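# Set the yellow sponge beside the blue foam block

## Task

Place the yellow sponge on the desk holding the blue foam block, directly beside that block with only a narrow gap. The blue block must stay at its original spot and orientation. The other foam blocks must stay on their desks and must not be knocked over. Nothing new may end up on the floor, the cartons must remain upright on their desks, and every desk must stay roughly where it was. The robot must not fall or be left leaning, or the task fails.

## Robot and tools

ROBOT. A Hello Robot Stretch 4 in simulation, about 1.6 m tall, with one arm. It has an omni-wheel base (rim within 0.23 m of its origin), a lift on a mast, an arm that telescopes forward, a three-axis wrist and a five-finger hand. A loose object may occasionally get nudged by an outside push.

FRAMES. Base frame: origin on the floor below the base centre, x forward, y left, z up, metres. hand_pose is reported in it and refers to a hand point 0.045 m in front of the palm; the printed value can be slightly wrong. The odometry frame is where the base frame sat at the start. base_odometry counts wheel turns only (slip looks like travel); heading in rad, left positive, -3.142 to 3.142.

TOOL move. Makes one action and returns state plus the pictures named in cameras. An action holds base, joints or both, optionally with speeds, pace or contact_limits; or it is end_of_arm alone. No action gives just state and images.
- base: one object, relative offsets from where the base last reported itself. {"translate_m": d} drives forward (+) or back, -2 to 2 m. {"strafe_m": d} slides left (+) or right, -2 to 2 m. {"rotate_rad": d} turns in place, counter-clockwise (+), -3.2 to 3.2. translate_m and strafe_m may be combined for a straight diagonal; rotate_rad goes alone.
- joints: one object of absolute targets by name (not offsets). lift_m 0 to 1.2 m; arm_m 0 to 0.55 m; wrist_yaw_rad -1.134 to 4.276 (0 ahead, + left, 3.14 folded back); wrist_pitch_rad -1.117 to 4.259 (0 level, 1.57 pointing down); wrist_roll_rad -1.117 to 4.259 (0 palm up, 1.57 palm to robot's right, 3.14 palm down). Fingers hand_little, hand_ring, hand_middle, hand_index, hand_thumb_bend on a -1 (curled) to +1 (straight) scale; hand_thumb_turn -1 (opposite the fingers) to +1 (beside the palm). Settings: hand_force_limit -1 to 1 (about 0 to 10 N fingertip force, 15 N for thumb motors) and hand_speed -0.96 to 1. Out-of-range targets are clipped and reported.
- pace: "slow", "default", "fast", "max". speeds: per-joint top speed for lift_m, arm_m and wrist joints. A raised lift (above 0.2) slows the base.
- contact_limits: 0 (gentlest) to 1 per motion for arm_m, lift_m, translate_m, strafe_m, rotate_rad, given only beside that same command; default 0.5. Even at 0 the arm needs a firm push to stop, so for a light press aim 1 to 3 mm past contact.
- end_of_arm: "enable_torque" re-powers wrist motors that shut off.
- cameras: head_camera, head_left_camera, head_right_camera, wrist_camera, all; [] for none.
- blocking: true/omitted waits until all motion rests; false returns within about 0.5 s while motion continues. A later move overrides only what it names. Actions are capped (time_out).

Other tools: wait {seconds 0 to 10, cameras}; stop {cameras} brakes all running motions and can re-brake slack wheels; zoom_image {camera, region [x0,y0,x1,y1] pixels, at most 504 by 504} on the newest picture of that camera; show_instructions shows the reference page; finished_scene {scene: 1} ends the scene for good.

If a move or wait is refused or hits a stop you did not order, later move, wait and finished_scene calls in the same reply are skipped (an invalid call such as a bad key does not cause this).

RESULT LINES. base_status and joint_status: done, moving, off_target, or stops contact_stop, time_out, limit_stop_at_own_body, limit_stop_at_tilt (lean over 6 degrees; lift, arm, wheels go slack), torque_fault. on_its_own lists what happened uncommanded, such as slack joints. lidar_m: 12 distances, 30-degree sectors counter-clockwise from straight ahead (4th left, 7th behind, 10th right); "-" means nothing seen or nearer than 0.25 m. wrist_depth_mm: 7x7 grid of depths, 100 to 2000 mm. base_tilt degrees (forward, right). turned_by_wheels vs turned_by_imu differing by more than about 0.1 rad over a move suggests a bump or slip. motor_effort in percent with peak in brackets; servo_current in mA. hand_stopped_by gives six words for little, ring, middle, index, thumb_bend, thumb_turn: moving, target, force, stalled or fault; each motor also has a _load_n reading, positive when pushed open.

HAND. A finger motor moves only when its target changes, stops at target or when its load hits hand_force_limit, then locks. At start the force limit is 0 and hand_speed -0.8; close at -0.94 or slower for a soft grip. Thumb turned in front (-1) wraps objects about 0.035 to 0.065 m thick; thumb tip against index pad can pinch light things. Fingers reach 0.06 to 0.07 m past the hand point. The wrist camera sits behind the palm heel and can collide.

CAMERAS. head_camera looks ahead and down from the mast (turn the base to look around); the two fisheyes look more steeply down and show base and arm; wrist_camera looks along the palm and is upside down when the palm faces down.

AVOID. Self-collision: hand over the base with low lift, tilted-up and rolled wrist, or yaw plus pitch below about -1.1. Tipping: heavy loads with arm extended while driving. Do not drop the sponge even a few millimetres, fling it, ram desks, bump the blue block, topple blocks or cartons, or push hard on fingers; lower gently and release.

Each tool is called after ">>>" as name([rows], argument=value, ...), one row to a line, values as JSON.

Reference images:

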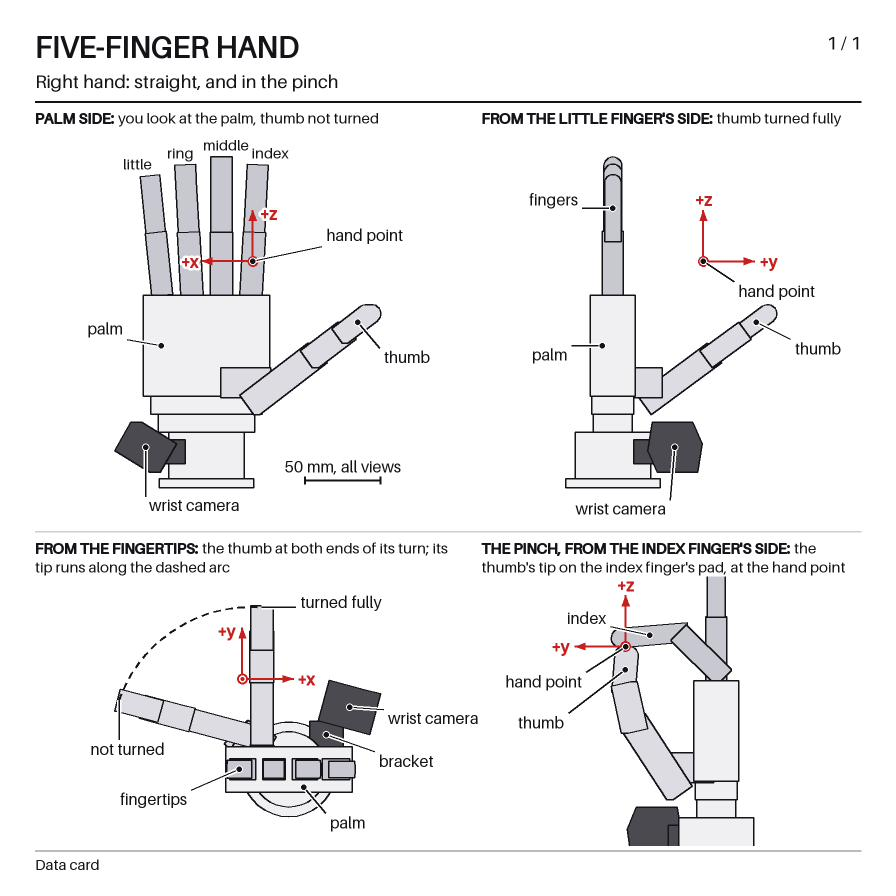

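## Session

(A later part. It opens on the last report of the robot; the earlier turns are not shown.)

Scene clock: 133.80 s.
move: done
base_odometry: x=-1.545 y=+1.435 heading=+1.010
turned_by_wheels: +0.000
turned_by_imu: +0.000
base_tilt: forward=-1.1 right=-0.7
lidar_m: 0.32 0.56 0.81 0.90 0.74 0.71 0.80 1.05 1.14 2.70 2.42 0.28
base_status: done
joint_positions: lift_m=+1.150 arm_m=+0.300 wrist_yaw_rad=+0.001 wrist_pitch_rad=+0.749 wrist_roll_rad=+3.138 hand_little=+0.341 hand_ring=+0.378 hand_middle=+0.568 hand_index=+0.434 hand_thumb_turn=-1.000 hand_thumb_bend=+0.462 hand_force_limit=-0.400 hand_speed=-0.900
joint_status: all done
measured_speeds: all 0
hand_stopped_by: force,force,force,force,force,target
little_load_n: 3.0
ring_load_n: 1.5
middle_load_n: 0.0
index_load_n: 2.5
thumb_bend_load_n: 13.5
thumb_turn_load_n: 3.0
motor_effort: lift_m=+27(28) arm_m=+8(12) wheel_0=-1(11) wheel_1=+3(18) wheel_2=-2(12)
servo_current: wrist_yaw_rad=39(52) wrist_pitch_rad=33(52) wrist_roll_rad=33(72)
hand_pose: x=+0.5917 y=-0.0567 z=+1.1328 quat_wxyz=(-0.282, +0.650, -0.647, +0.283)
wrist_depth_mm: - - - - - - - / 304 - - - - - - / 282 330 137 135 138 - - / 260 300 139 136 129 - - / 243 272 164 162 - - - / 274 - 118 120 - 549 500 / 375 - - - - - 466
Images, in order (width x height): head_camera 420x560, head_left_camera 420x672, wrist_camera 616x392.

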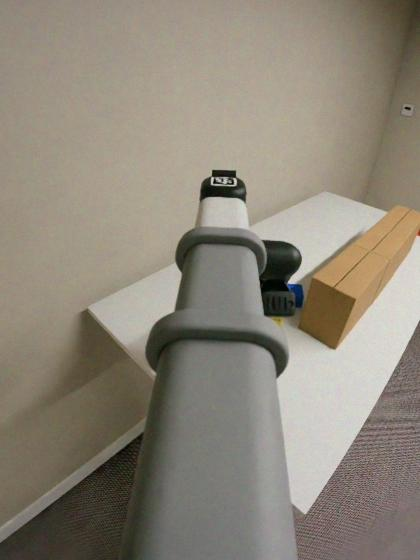

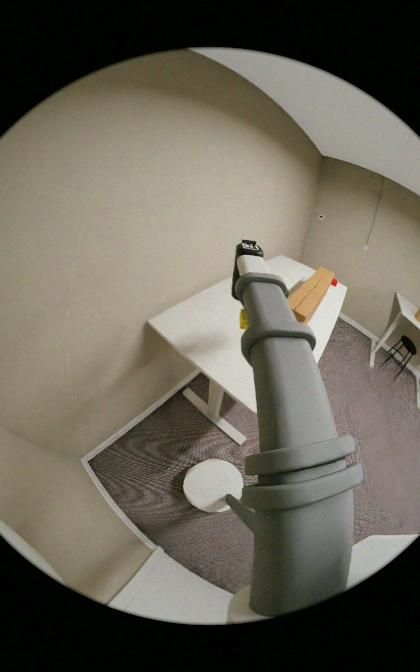

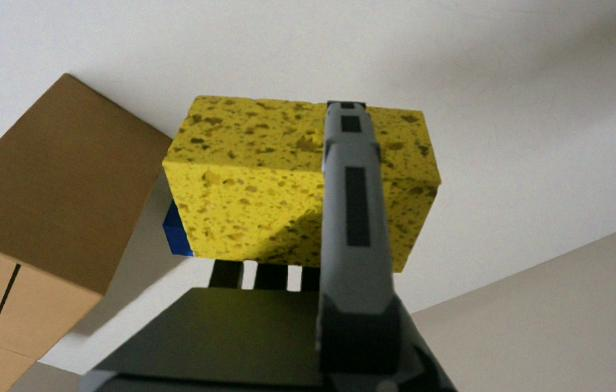

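>>> move(base={"translate_m": 0.06}, joints={"arm_m": 0.477, "lift_m": 1.12}, cameras=["head_camera", "head_right_camera", "wrist_camera"])

>>> zoom_image(camera="wrist_camera", region=[0, 50, 300, 300])

Scene clock: 136.33 s.
move: done
base_odometry: x=-1.513 y=+1.486 heading=+1.010
turned_by_wheels: +0.000
turned_by_imu: +0.001
base_tilt: forward=-1.0 right=-0.6
lidar_m: 0.28 0.47 0.77 0.87 0.78 0.77 0.86 1.43 3.24 2.65 2.38 0.25
base_status: done
joint_positions: lift_m=+1.120 arm_m=+0.477 wrist_yaw_rad=+0.001 wrist_pitch_rad=+0.749 wrist_roll_rad=+3.138 hand_little=+0.341 hand_ring=+0.378 hand_middle=+0.568 hand_index=+0.434 hand_thumb_turn=-1.000 hand_thumb_bend=+0.462 hand_force_limit=-0.400 hand_speed=-0.900
joint_status: all done
measured_speeds: all 0
hand_stopped_by: force,force,force,force,force,target
little_load_n: 3.0
ring_load_n: 2.0
middle_load_n: 0.0
index_load_n: 2.5
thumb_bend_load_n: 13.5
thumb_turn_load_n: 3.5
motor_effort: lift_m=+17(27) arm_m=+8(12) wheel_0=+2(9) wheel_1=+3(9) wheel_2=-2(14)
servo_current: wrist_yaw_rad=33(52) wrist_pitch_rad=26(46) wrist_roll_rad=33(59)
hand_pose: x=+0.7687 y=-0.0567 z=+1.1037 quat_wxyz=(-0.282, +0.650, -0.647, +0.283)
wrist_depth_mm: 223 223 - - - - - / - 242 235 - - - - / - - 137 135 138 - - / - - 139 136 129 - - / - - 163 162 - 433 389 / - - 118 120 - 397 359 / - - - - - - 342
Images, in order (width x height): head_camera 420x560, head_right_camera 420x672, wrist_camera 616x392.

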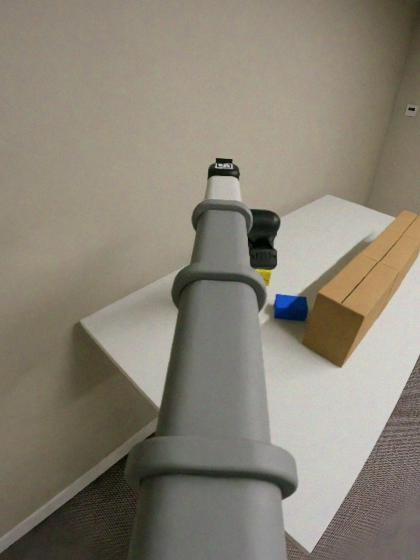

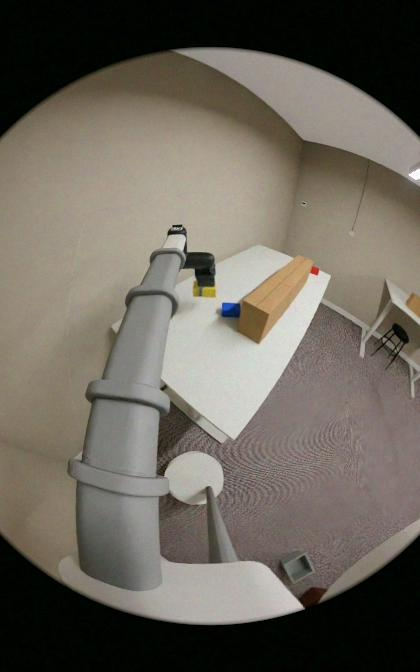

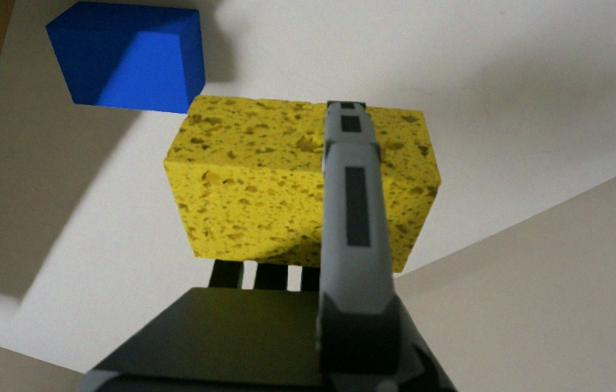

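Scaled by 1.680.

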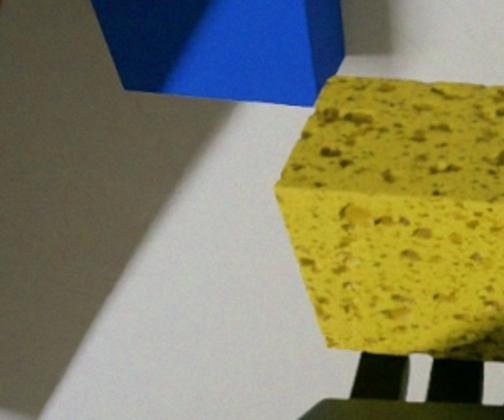

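>>> zoom_image(camera="wrist_camera", region=[20, 0, 230, 130])

Scaled by 2.400.

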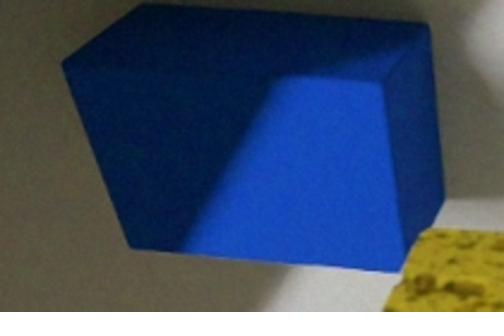

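>>> move(base={"strafe_m": -0.02}, pace="slow")

>>> move(joints={"lift_m": 1.05}, pace="slow", cameras=["head_camera", "head_right_camera", "wrist_camera"])

>>> zoom_image(camera="wrist_camera", region=[20, 0, 230, 130])

>>> zoom_image(camera="head_camera", region=[200, 200, 400, 380])

Scene clock: 142.60 s.
move: done
base_odometry: x=-1.497 y=+1.475 heading=+1.010
turned_by_wheels: +0.000
turned_by_imu: +0.002
base_tilt: forward=-1.1 right=-0.6
lidar_m: 0.25 0.45 0.79 0.89 0.80 0.77 0.87 1.12 3.22 2.63 2.38 0.25
base_status: done
joint_positions: lift_m=+1.120 arm_m=+0.477 wrist_yaw_rad=+0.001 wrist_pitch_rad=+0.749 wrist_roll_rad=+3.138 hand_little=+0.341 hand_ring=+0.378 hand_middle=+0.568 hand_index=+0.434 hand_thumb_turn=-1.000 hand_thumb_bend=+0.462 hand_force_limit=-0.400 hand_speed=-0.900
joint_status: not commanded
measured_speeds: all 0
hand_stopped_by: force,force,force,force,force,target
little_load_n: 3.0
ring_load_n: 1.5
middle_load_n: 0.5
index_load_n: 2.5
thumb_bend_load_n: 14.0
thumb_turn_load_n: 3.5
motor_effort: lift_m=+17(18) arm_m=+8(8) wheel_0=+6(14) wheel_1=-6(12) wheel_2=+1(3)
servo_current: wrist_yaw_rad=33(52) wrist_pitch_rad=46(46) wrist_roll_rad=59(65)
hand_pose: x=+0.7687 y=-0.0567 z=+1.1037 quat_wxyz=(-0.282, +0.650, -0.647, +0.283)
wrist_depth_mm: - 224 223 - - - - / - 242 235 - - - - / - - 137 135 138 - - / - - 139 136 129 - - / - - 163 163 - 442 404 / - - 117 121 - 415 377 / - - - - - - 353
pictures: none

Scene clock: 144.07 s.
move: done
base_odometry: x=-1.497 y=+1.475 heading=+1.010
turned_by_wheels: +0.000
turned_by_imu: +0.000
base_tilt: forward=-1.0 right=-0.5
lidar_m: 0.25 0.45 0.79 0.90 0.79 0.77 0.88 1.13 3.22 2.65 2.37 0.25
base_status: not commanded
joint_positions: lift_m=+1.050 arm_m=+0.477 wrist_yaw_rad=+0.001 wrist_pitch_rad=+0.749 wrist_roll_rad=+3.138 hand_little=+0.341 hand_ring=+0.378 hand_middle=+0.568 hand_index=+0.434 hand_thumb_turn=-1.000 hand_thumb_bend=+0.462 hand_force_limit=-0.400 hand_speed=-0.900
joint_status: all done
measured_speeds: all 0
hand_stopped_by: force,force,force,force,force,target
little_load_n: 3.0
ring_load_n: 1.5
middle_load_n: 0.0
index_load_n: 2.5
thumb_bend_load_n: 13.5
thumb_turn_load_n: 3.5
motor_effort: lift_m=+17(19) arm_m=+8(8) wheel_0=+6(6) wheel_1=-5(6) wheel_2=+1(1)
servo_current: wrist_yaw_rad=39(52) wrist_pitch_rad=26(46) wrist_roll_rad=46(65)
hand_pose: x=+0.7687 y=-0.0567 z=+1.0337 quat_wxyz=(-0.282, +0.650, -0.647, +0.283)
wrist_depth_mm: - - - - - - - / 174 173 180 - - - - / 190 187 137 135 138 - - / - - 140 136 129 - - / - - 163 162 - - - / - - 117 120 - 407 373 / - - - - - - 353
Images, in order (width x height): head_camera 420x560, head_right_camera 420x672, wrist_camera 616x392.

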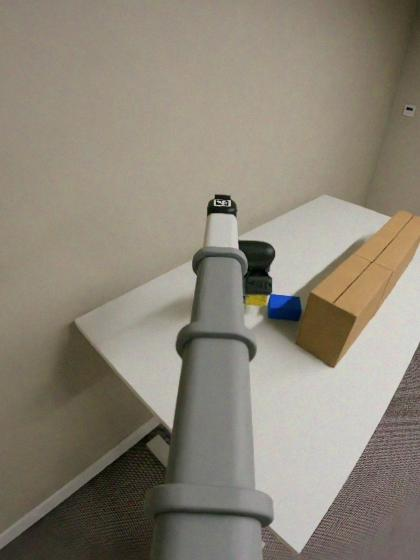

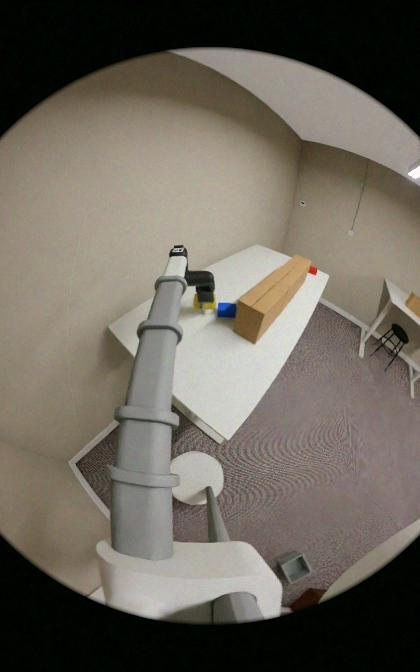

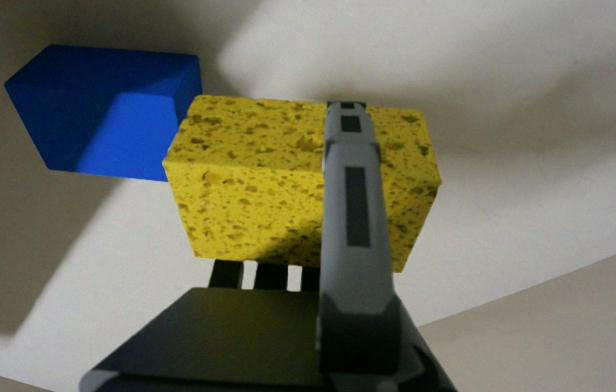

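Scaled by 2.400.

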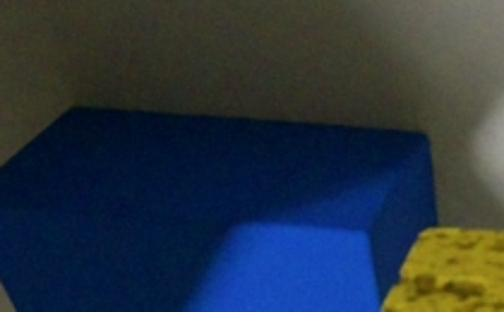

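Scaled by 2.520 from the camera's image (finer frame: 1200x1600).

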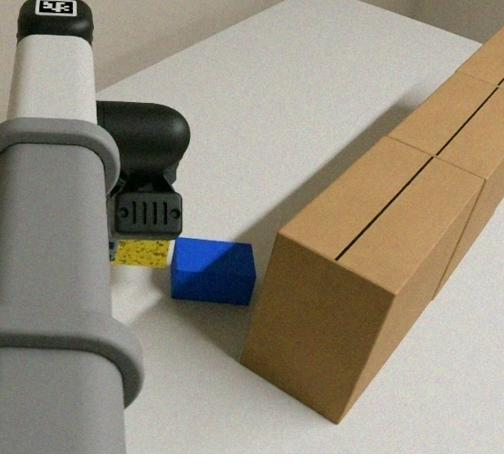

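>>> move(joints={"lift_m": 1.01}, pace="slow", cameras=["head_right_camera", "wrist_camera"])

>>> zoom_image(camera="head_right_camera", region=[150, 240, 290, 360])

Scene clock: 145.97 s.
move: done
base_odometry: x=-1.497 y=+1.475 heading=+1.010
turned_by_wheels: +0.000
turned_by_imu: +0.001
base_tilt: forward=-1.0 right=-0.5
lidar_m: 0.28 0.46 0.78 0.89 0.80 0.76 0.88 1.10 3.23 2.63 2.38 0.25
base_status: not commanded
joint_positions: lift_m=+1.010 arm_m=+0.477 wrist_yaw_rad=+0.001 wrist_pitch_rad=+0.749 wrist_roll_rad=+3.138 hand_little=+0.341 hand_ring=+0.378 hand_middle=+0.568 hand_index=+0.434 hand_thumb_turn=-1.000 hand_thumb_bend=+0.462 hand_force_limit=-0.400 hand_speed=-0.900
joint_status: all done
measured_speeds: all 0
hand_stopped_by: force,force,force,force,force,target
little_load_n: 3.0
ring_load_n: 1.5
middle_load_n: 0.0
index_load_n: 2.5
thumb_bend_load_n: 13.5
thumb_turn_load_n: 3.5
motor_effort: lift_m=+17(19) arm_m=+8(8) wheel_0=+6(6) wheel_1=-6(6) wheel_2=+1(1)
servo_current: wrist_yaw_rad=39(52) wrist_pitch_rad=39(46) wrist_roll_rad=52(65)
hand_pose: x=+0.7687 y=-0.0567 z=+0.9937 quat_wxyz=(-0.282, +0.650, -0.647, +0.283)
wrist_depth_mm: - 148 148 146 147 143 - / 160 165 - - - - - / 146 148 137 135 138 - - / 163 162 139 136 129 - - / - - 163 163 - - - / - - 118 120 - - - / - - - - - - 353
Images, in order (width x height): head_right_camera 420x672, wrist_camera 616x392.

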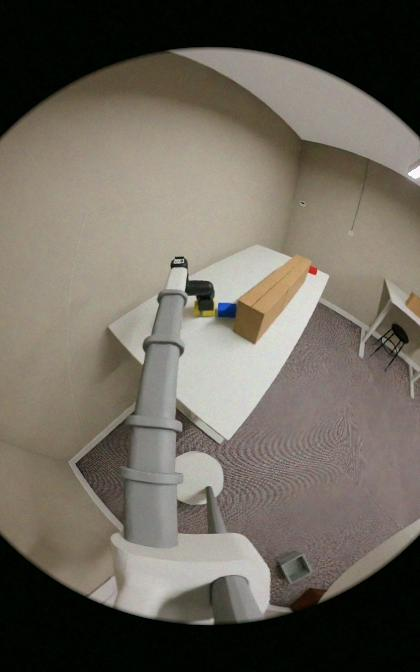

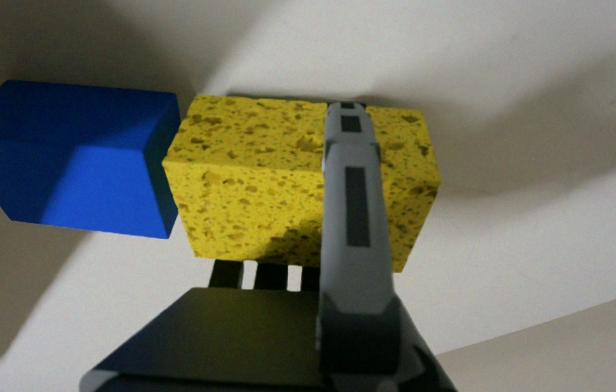

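Scaled by 3.600 from the camera's image (finer frame: 600x960).

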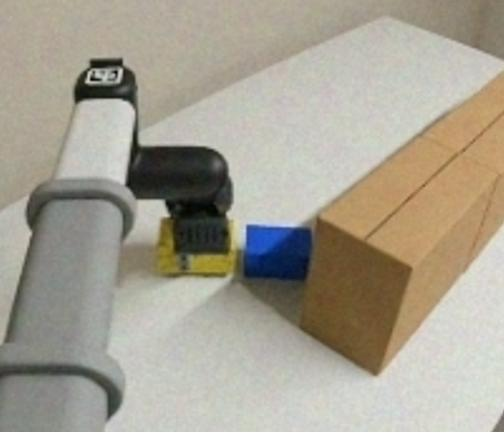

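>>> move(joints={"lift_m": 1.002}, pace="slow", cameras=["wrist_camera"])

>>> zoom_image(camera="wrist_camera", region=[100, 0, 450, 280])

Scene clock: 146.90 s.
move: done
base_odometry: x=-1.497 y=+1.475 heading=+1.010
turned_by_wheels: +0.000
turned_by_imu: +0.000
base_tilt: forward=-1.1 right=-0.5
lidar_m: 0.27 0.48 0.79 0.90 0.79 0.78 0.86 1.13 3.21 2.64 2.37 0.25
base_status: not commanded
joint_positions: lift_m=+1.003 arm_m=+0.477 wrist_yaw_rad=+0.001 wrist_pitch_rad=+0.749 wrist_roll_rad=+3.138 hand_little=+0.341 hand_ring=+0.378 hand_middle=+0.568 hand_index=+0.434 hand_thumb_turn=-1.000 hand_thumb_bend=+0.462 hand_force_limit=-0.400 hand_speed=-0.900
joint_status: all done
measured_speeds: all 0
hand_stopped_by: force,force,force,force,force,target
little_load_n: 3.0
ring_load_n: 1.5
middle_load_n: 0.0
index_load_n: 2.5
thumb_bend_load_n: 13.5
thumb_turn_load_n: 3.5
motor_effort: lift_m=+16(20) arm_m=+8(8) wheel_0=+6(6) wheel_1=-6(6) wheel_2=+1(1)
servo_current: wrist_yaw_rad=39(46) wrist_pitch_rad=39(46) wrist_roll_rad=33(72)
hand_pose: x=+0.7687 y=-0.0567 z=+0.9858 quat_wxyz=(-0.282, +0.650, -0.647, +0.283)
wrist_depth_mm: 145 145 141 143 139 138 - / - - 152 151 148 148 - / 143 149 137 135 138 - - / 157 155 139 136 129 - - / - 173 163 163 - - - / - - 118 120 - - - / - - - - - - 353
Images, in order (width x height): wrist_camera 616x392.

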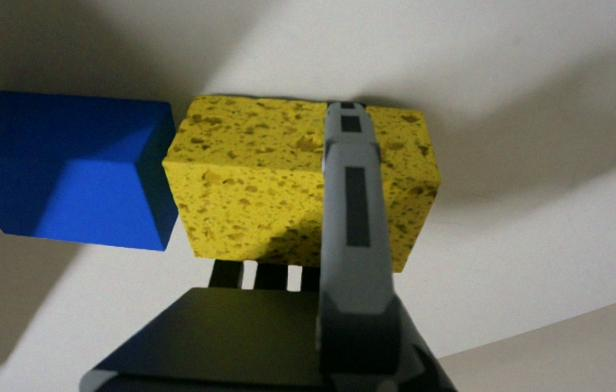

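Scaled by 1.440.

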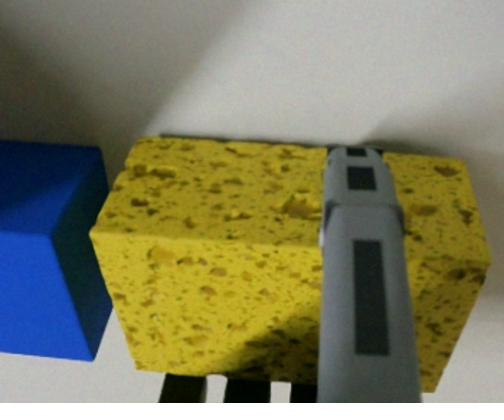

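>>> move(joints={"lift_m": 0.999}, pace="slow", cameras=["wrist_camera"])

>>> zoom_image(camera="wrist_camera", region=[100, 0, 450, 280])

Scene clock: 147.80 s.
move: done
base_odometry: x=-1.497 y=+1.475 heading=+1.010
turned_by_wheels: +0.000
turned_by_imu: +0.000
base_tilt: forward=-1.3 right=-0.5
lidar_m: 0.27 0.45 0.78 0.90 0.80 0.78 0.87 1.13 3.21 2.63 2.39 0.25
base_status: not commanded
joint_positions: lift_m=+1.000 arm_m=+0.477 wrist_yaw_rad=+0.001 wrist_pitch_rad=+0.749 wrist_roll_rad=+3.138 hand_little=+0.341 hand_ring=+0.378 hand_middle=+0.568 hand_index=+0.434 hand_thumb_turn=-1.000 hand_thumb_bend=+0.462 hand_force_limit=-0.400 hand_speed=-0.900
joint_status: all done
measured_speeds: all 0
hand_stopped_by: force,force,force,force,force,target
little_load_n: 3.0
ring_load_n: 1.5
middle_load_n: -2.5
index_load_n: 2.5
thumb_bend_load_n: 13.5
thumb_turn_load_n: 3.5
motor_effort: lift_m=+14(15) arm_m=+8(8) wheel_0=+6(6) wheel_1=-5(6) wheel_2=+1(1)
servo_current: wrist_yaw_rad=33(59) wrist_pitch_rad=33(52) wrist_roll_rad=46(59)
hand_pose: x=+0.7687 y=-0.0567 z=+0.9830 quat_wxyz=(-0.282, +0.650, -0.647, +0.283)
wrist_depth_mm: 144 144 140 142 138 136 - / 157 160 151 150 148 147 - / 143 150 138 135 138 - - / 152 154 139 136 129 - - / - 172 163 163 - - - / - - 118 120 - - - / - - - - - - 355
Images, in order (width x height): wrist_camera 616x392.

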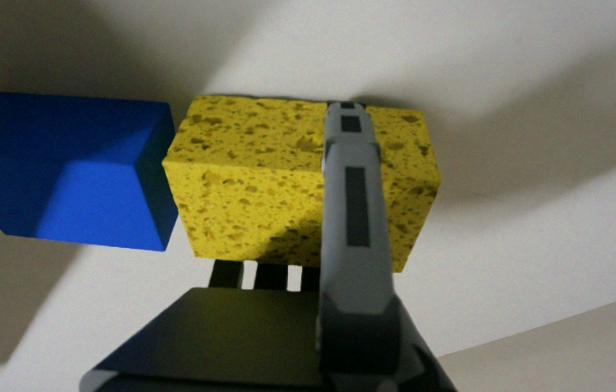

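Scaled by 1.440.

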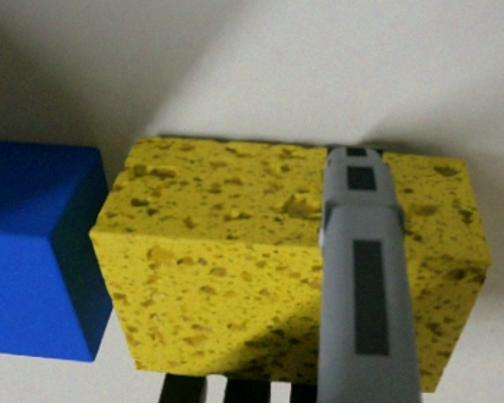

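>>> move(joints={"hand_thumb_bend": 0.6, "hand_speed": -0.92}, cameras=["wrist_camera"])

Scene clock: 149.77 s.
move: done
base_odometry: x=-1.497 y=+1.475 heading=+1.010
turned_by_wheels: +0.000
turned_by_imu: +0.001
base_tilt: forward=-1.2 right=-0.5
lidar_m: 0.27 0.47 0.79 0.90 0.79 0.78 0.88 1.12 3.21 2.64 2.38 0.25
base_status: not commanded
joint_positions: lift_m=+1.000 arm_m=+0.477 wrist_yaw_rad=+0.001 wrist_pitch_rad=+0.749 wrist_roll_rad=+3.138 hand_little=+0.341 hand_ring=+0.378 hand_middle=+0.568 hand_index=+0.434 hand_thumb_turn=-1.000 hand_thumb_bend=+0.600 hand_force_limit=-0.400 hand_speed=-0.920
joint_status: all done
measured_speeds: all 0
hand_stopped_by: force,force,force,force,target,target
little_load_n: 0.0
ring_load_n: 0.0
middle_load_n: -2.0
index_load_n: 0.0
thumb_bend_load_n: 0.0
thumb_turn_load_n: 0.0
motor_effort: lift_m=+13(14) arm_m=+8(8) wheel_0=+6(6) wheel_1=-5(6) wheel_2=+1(1)
servo_current: wrist_yaw_rad=26(52) wrist_pitch_rad=33(46) wrist_roll_rad=46(65)
hand_pose: x=+0.7687 y=-0.0567 z=+0.9830 quat_wxyz=(-0.282, +0.650, -0.647, +0.283)
wrist_depth_mm: 144 144 140 142 138 136 - / 157 160 151 150 151 148 - / 143 150 135 135 130 - - / 152 155 146 144 - - - / - 172 168 168 - - - / - - 118 120 - - - / - - - - - - 355
Images, in order (width x height): wrist_camera 616x392.

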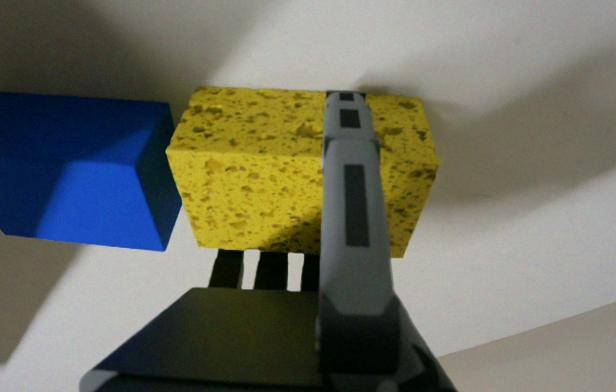

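>>> move(joints={"hand_index": 0.7, "hand_middle": 0.75, "hand_ring": 0.7, "hand_little": 0.7, "hand_thumb_bend": 1.0, "hand_speed": -0.85}, cameras=["wrist_camera"])

>>> move(joints={"hand_index": 1.0, "hand_middle": 1.0, "hand_ring": 1.0, "hand_little": 1.0}, cameras=["wrist_camera"])

Scene clock: 152.27 s.
move: done
base_odometry: x=-1.497 y=+1.475 heading=+1.010
turned_by_wheels: +0.000
turned_by_imu: +0.001
base_tilt: forward=-1.0 right=-0.6
lidar_m: 0.25 0.46 0.79 0.89 0.80 0.78 0.86 1.10 3.22 2.62 2.39 0.25
base_status: not commanded
joint_positions: lift_m=+1.000 arm_m=+0.477 wrist_yaw_rad=+0.001 wrist_pitch_rad=+0.749 wrist_roll_rad=+3.138 hand_little=+0.700 hand_ring=+0.700 hand_middle=+0.750 hand_index=+0.700 hand_thumb_turn=-1.000 hand_thumb_bend=+1.000 hand_force_limit=-0.400 hand_speed=-0.850
joint_status: all done
measured_speeds: all 0
hand_stopped_by: target,target,target,target,target,target
little_load_n: 0.0
ring_load_n: -0.5
middle_load_n: 0.0
index_load_n: -0.5
thumb_bend_load_n: 0.0
thumb_turn_load_n: 0.0
motor_effort: lift_m=+16(17) arm_m=+8(8) wheel_0=+6(6) wheel_1=-5(5) wheel_2=+1(1)
servo_current: wrist_yaw_rad=46(52) wrist_pitch_rad=33(46) wrist_roll_rad=33(65)
hand_pose: x=+0.7687 y=-0.0567 z=+0.9828 quat_wxyz=(-0.282, +0.650, -0.647, +0.283)
wrist_depth_mm: 141 137 137 138 134 132 - / 153 - 151 146 144 145 - / 151 154 138 139 142 - - / 145 149 141 139 - - - / 170 168 163 166 - - - / - - 118 120 - - - / - - - - - - 359
Images, in order (width x height): wrist_camera 616x392.

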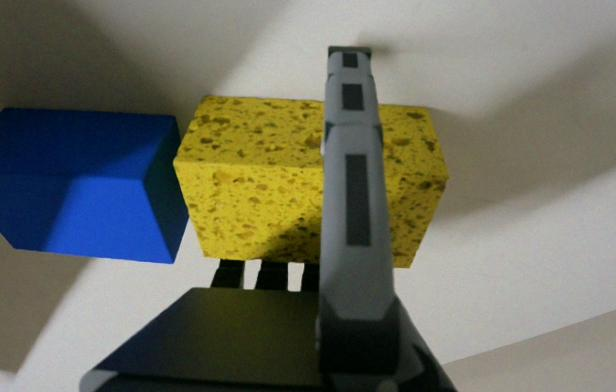

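Scene clock: 153.47 s.
move: done
base_odometry: x=-1.497 y=+1.475 heading=+1.010
turned_by_wheels: +0.000
turned_by_imu: +0.000
base_tilt: forward=-1.0 right=-0.4
lidar_m: 0.26 0.44 0.79 0.91 0.79 0.76 0.86 1.12 3.21 2.63 2.38 0.25
base_status: not commanded
joint_positions: lift_m=+1.000 arm_m=+0.477 wrist_yaw_rad=+0.001 wrist_pitch_rad=+0.749 wrist_roll_rad=+3.138 hand_little=+1.000 hand_ring=+1.000 hand_middle=+1.000 hand_index=+1.000 hand_thumb_turn=-1.000 hand_thumb_bend=+1.000 hand_force_limit=-0.400 hand_speed=-0.850
joint_status: all done
measured_speeds: all 0
hand_stopped_by: target,target,target,target,target,target
little_load_n: 0.0
ring_load_n: 0.5
middle_load_n: 0.0
index_load_n: 0.0
thumb_bend_load_n: 0.0
thumb_turn_load_n: 0.0
motor_effort: lift_m=+16(17) arm_m=+8(8) wheel_0=+6(6) wheel_1=-5(5) wheel_2=+1(2)
servo_current: wrist_yaw_rad=39(59) wrist_pitch_rad=39(46) wrist_roll_rad=33(59)
hand_pose: x=+0.7687 y=-0.0567 z=+0.9828 quat_wxyz=(-0.282, +0.650, -0.647, +0.283)
wrist_depth_mm: 141 137 137 138 134 133 - / 152 - 151 146 144 145 - / 150 154 138 139 142 - - / 145 149 141 139 - - - / 170 167 163 165 - - - / - - 117 120 - - - / - - - - - - 359
Images, in order (width x height): wrist_camera 616x392.

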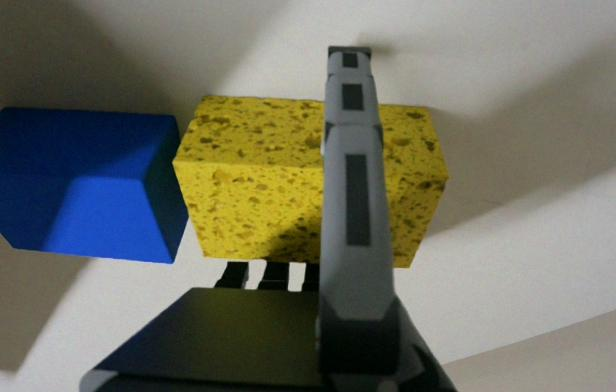

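>>> move(joints={"lift_m": 1.12}, pace="slow", cameras=["wrist_camera", "head_camera"])

>>> zoom_image(camera="wrist_camera", region=[20, 0, 420, 200])

Scene clock: 155.50 s.
move: done
base_odometry: x=-1.497 y=+1.475 heading=+1.010
turned_by_wheels: +0.000
turned_by_imu: +0.001
base_tilt: forward=-1.1 right=-0.3
lidar_m: 0.28 0.46 0.80 0.90 0.79 0.76 0.88 1.11 3.22 2.60 2.38 0.25
base_status: not commanded
joint_positions: lift_m=+1.120 arm_m=+0.477 wrist_yaw_rad=+0.001 wrist_pitch_rad=+0.749 wrist_roll_rad=+3.138 hand_little=+1.000 hand_ring=+1.000 hand_middle=+1.000 hand_index=+1.000 hand_thumb_turn=-1.000 hand_thumb_bend=+1.000 hand_force_limit=-0.400 hand_speed=-0.850
joint_status: all done
measured_speeds: all 0
hand_stopped_by: target,target,target,target,target,target
little_load_n: 0.0
ring_load_n: 0.0
middle_load_n: 0.0
index_load_n: 0.0
thumb_bend_load_n: 0.0
thumb_turn_load_n: 0.0
motor_effort: lift_m=+28(32) arm_m=+8(8) wheel_0=+6(6) wheel_1=-5(5) wheel_2=+1(1)
servo_current: wrist_yaw_rad=46(46) wrist_pitch_rad=20(46) wrist_roll_rad=46(72)
hand_pose: x=+0.7687 y=-0.0567 z=+1.1028 quat_wxyz=(-0.282, +0.650, -0.647, +0.283)
wrist_depth_mm: - 221 221 215 216 - - / - 240 241 232 - - - / - - - - - - - / - - - - - - - / - - - - - 449 402 / - - 117 120 - 418 375 / - - - - - - 355
pictures: head_camera, wrist_camera
Images, in order (width x height): head_camera 420x560, wrist_camera 616x392.

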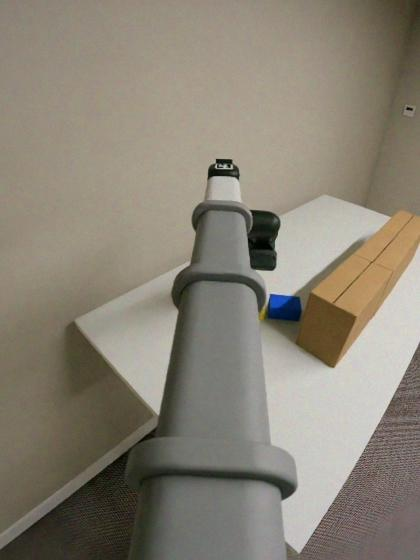

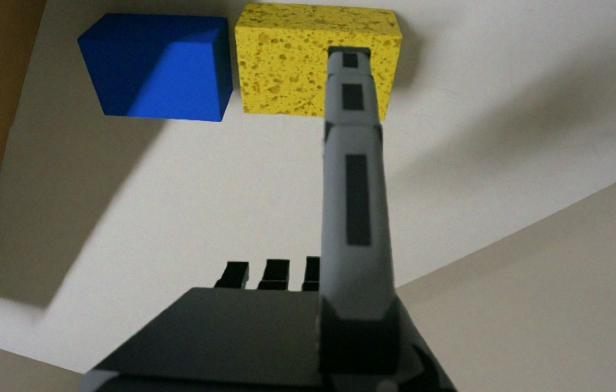

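Scaled by 1.260.

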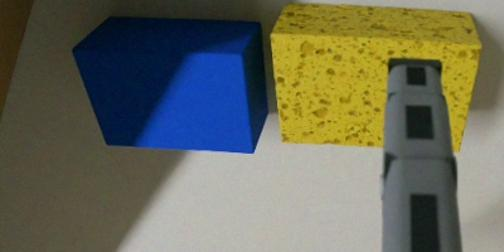

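>>> move(joints={"arm_m": 0.1, "lift_m": 1.15}, cameras=["head_camera", "head_right_camera"])

>>> zoom_image(camera="head_camera", region=[200, 200, 400, 380])

>>> zoom_image(camera="head_right_camera", region=[150, 240, 290, 360])

Scene clock: 158.03 s.
move: done
base_odometry: x=-1.497 y=+1.475 heading=+1.010
turned_by_wheels: +0.000
turned_by_imu: +0.001
base_tilt: forward=-1.0 right=-0.5
lidar_m: 0.27 0.44 0.78 0.90 0.80 0.78 0.86 1.12 3.24 2.66 2.39 0.25
base_status: not commanded
joint_positions: lift_m=+1.150 arm_m=+0.100 wrist_yaw_rad=+0.001 wrist_pitch_rad=+0.749 wrist_roll_rad=+3.138 hand_little=+1.000 hand_ring=+1.000 hand_middle=+1.000 hand_index=+1.000 hand_thumb_turn=-1.000 hand_thumb_bend=+1.000 hand_force_limit=-0.400 hand_speed=-0.850
joint_status: all done
measured_speeds: all 0
hand_stopped_by: target,target,target,target,target,target
little_load_n: 0.0
ring_load_n: 0.0
middle_load_n: 0.0
index_load_n: 0.0
thumb_bend_load_n: 0.0
thumb_turn_load_n: 0.0
motor_effort: lift_m=+28(31) arm_m=-8(14) wheel_0=+5(6) wheel_1=-4(5) wheel_2=+1(1)
servo_current: wrist_yaw_rad=46(52) wrist_pitch_rad=26(59) wrist_roll_rad=46(65)
hand_pose: x=+0.3925 y=-0.0567 z=+1.1328 quat_wxyz=(-0.282, +0.650, -0.647, +0.283)
wrist_depth_mm: - - - - - - 878 / - - - - - - - / - - - - - - - / - 424 - - - - - / - 387 430 - - - - / 418 342 118 120 - - 580 / 402 - - - - - 554
Images, in order (width x height): head_camera 420x560, head_right_camera 420x672.

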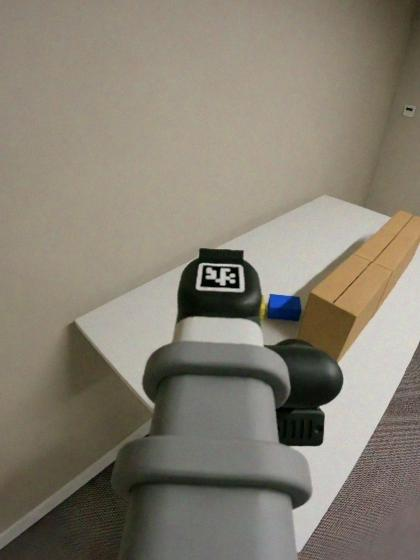

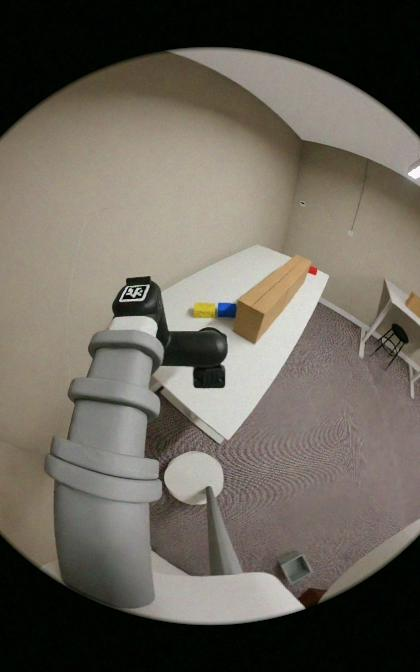

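Scaled by 2.520 from the camera's image (finer frame: 1200x1600).

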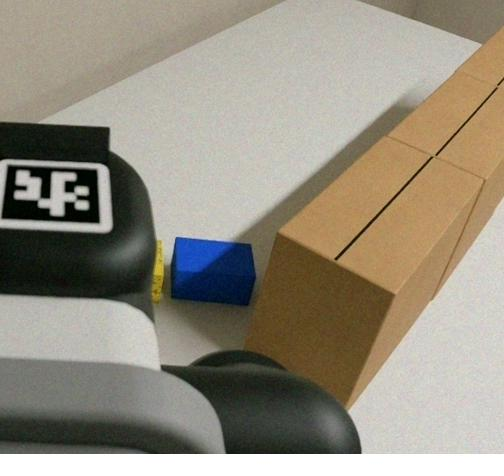

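Scaled by 3.600 from the camera's image (finer frame: 600x960).

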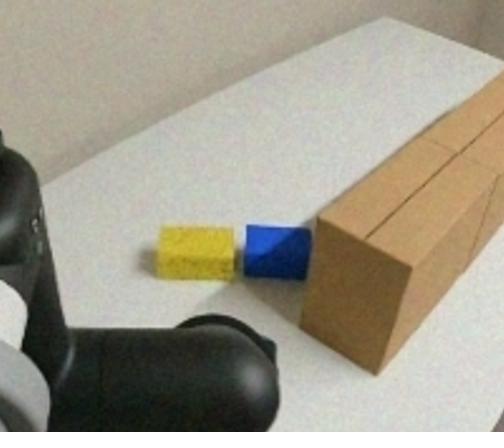

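>>> finished_scene()

The scene is finished: the task was done.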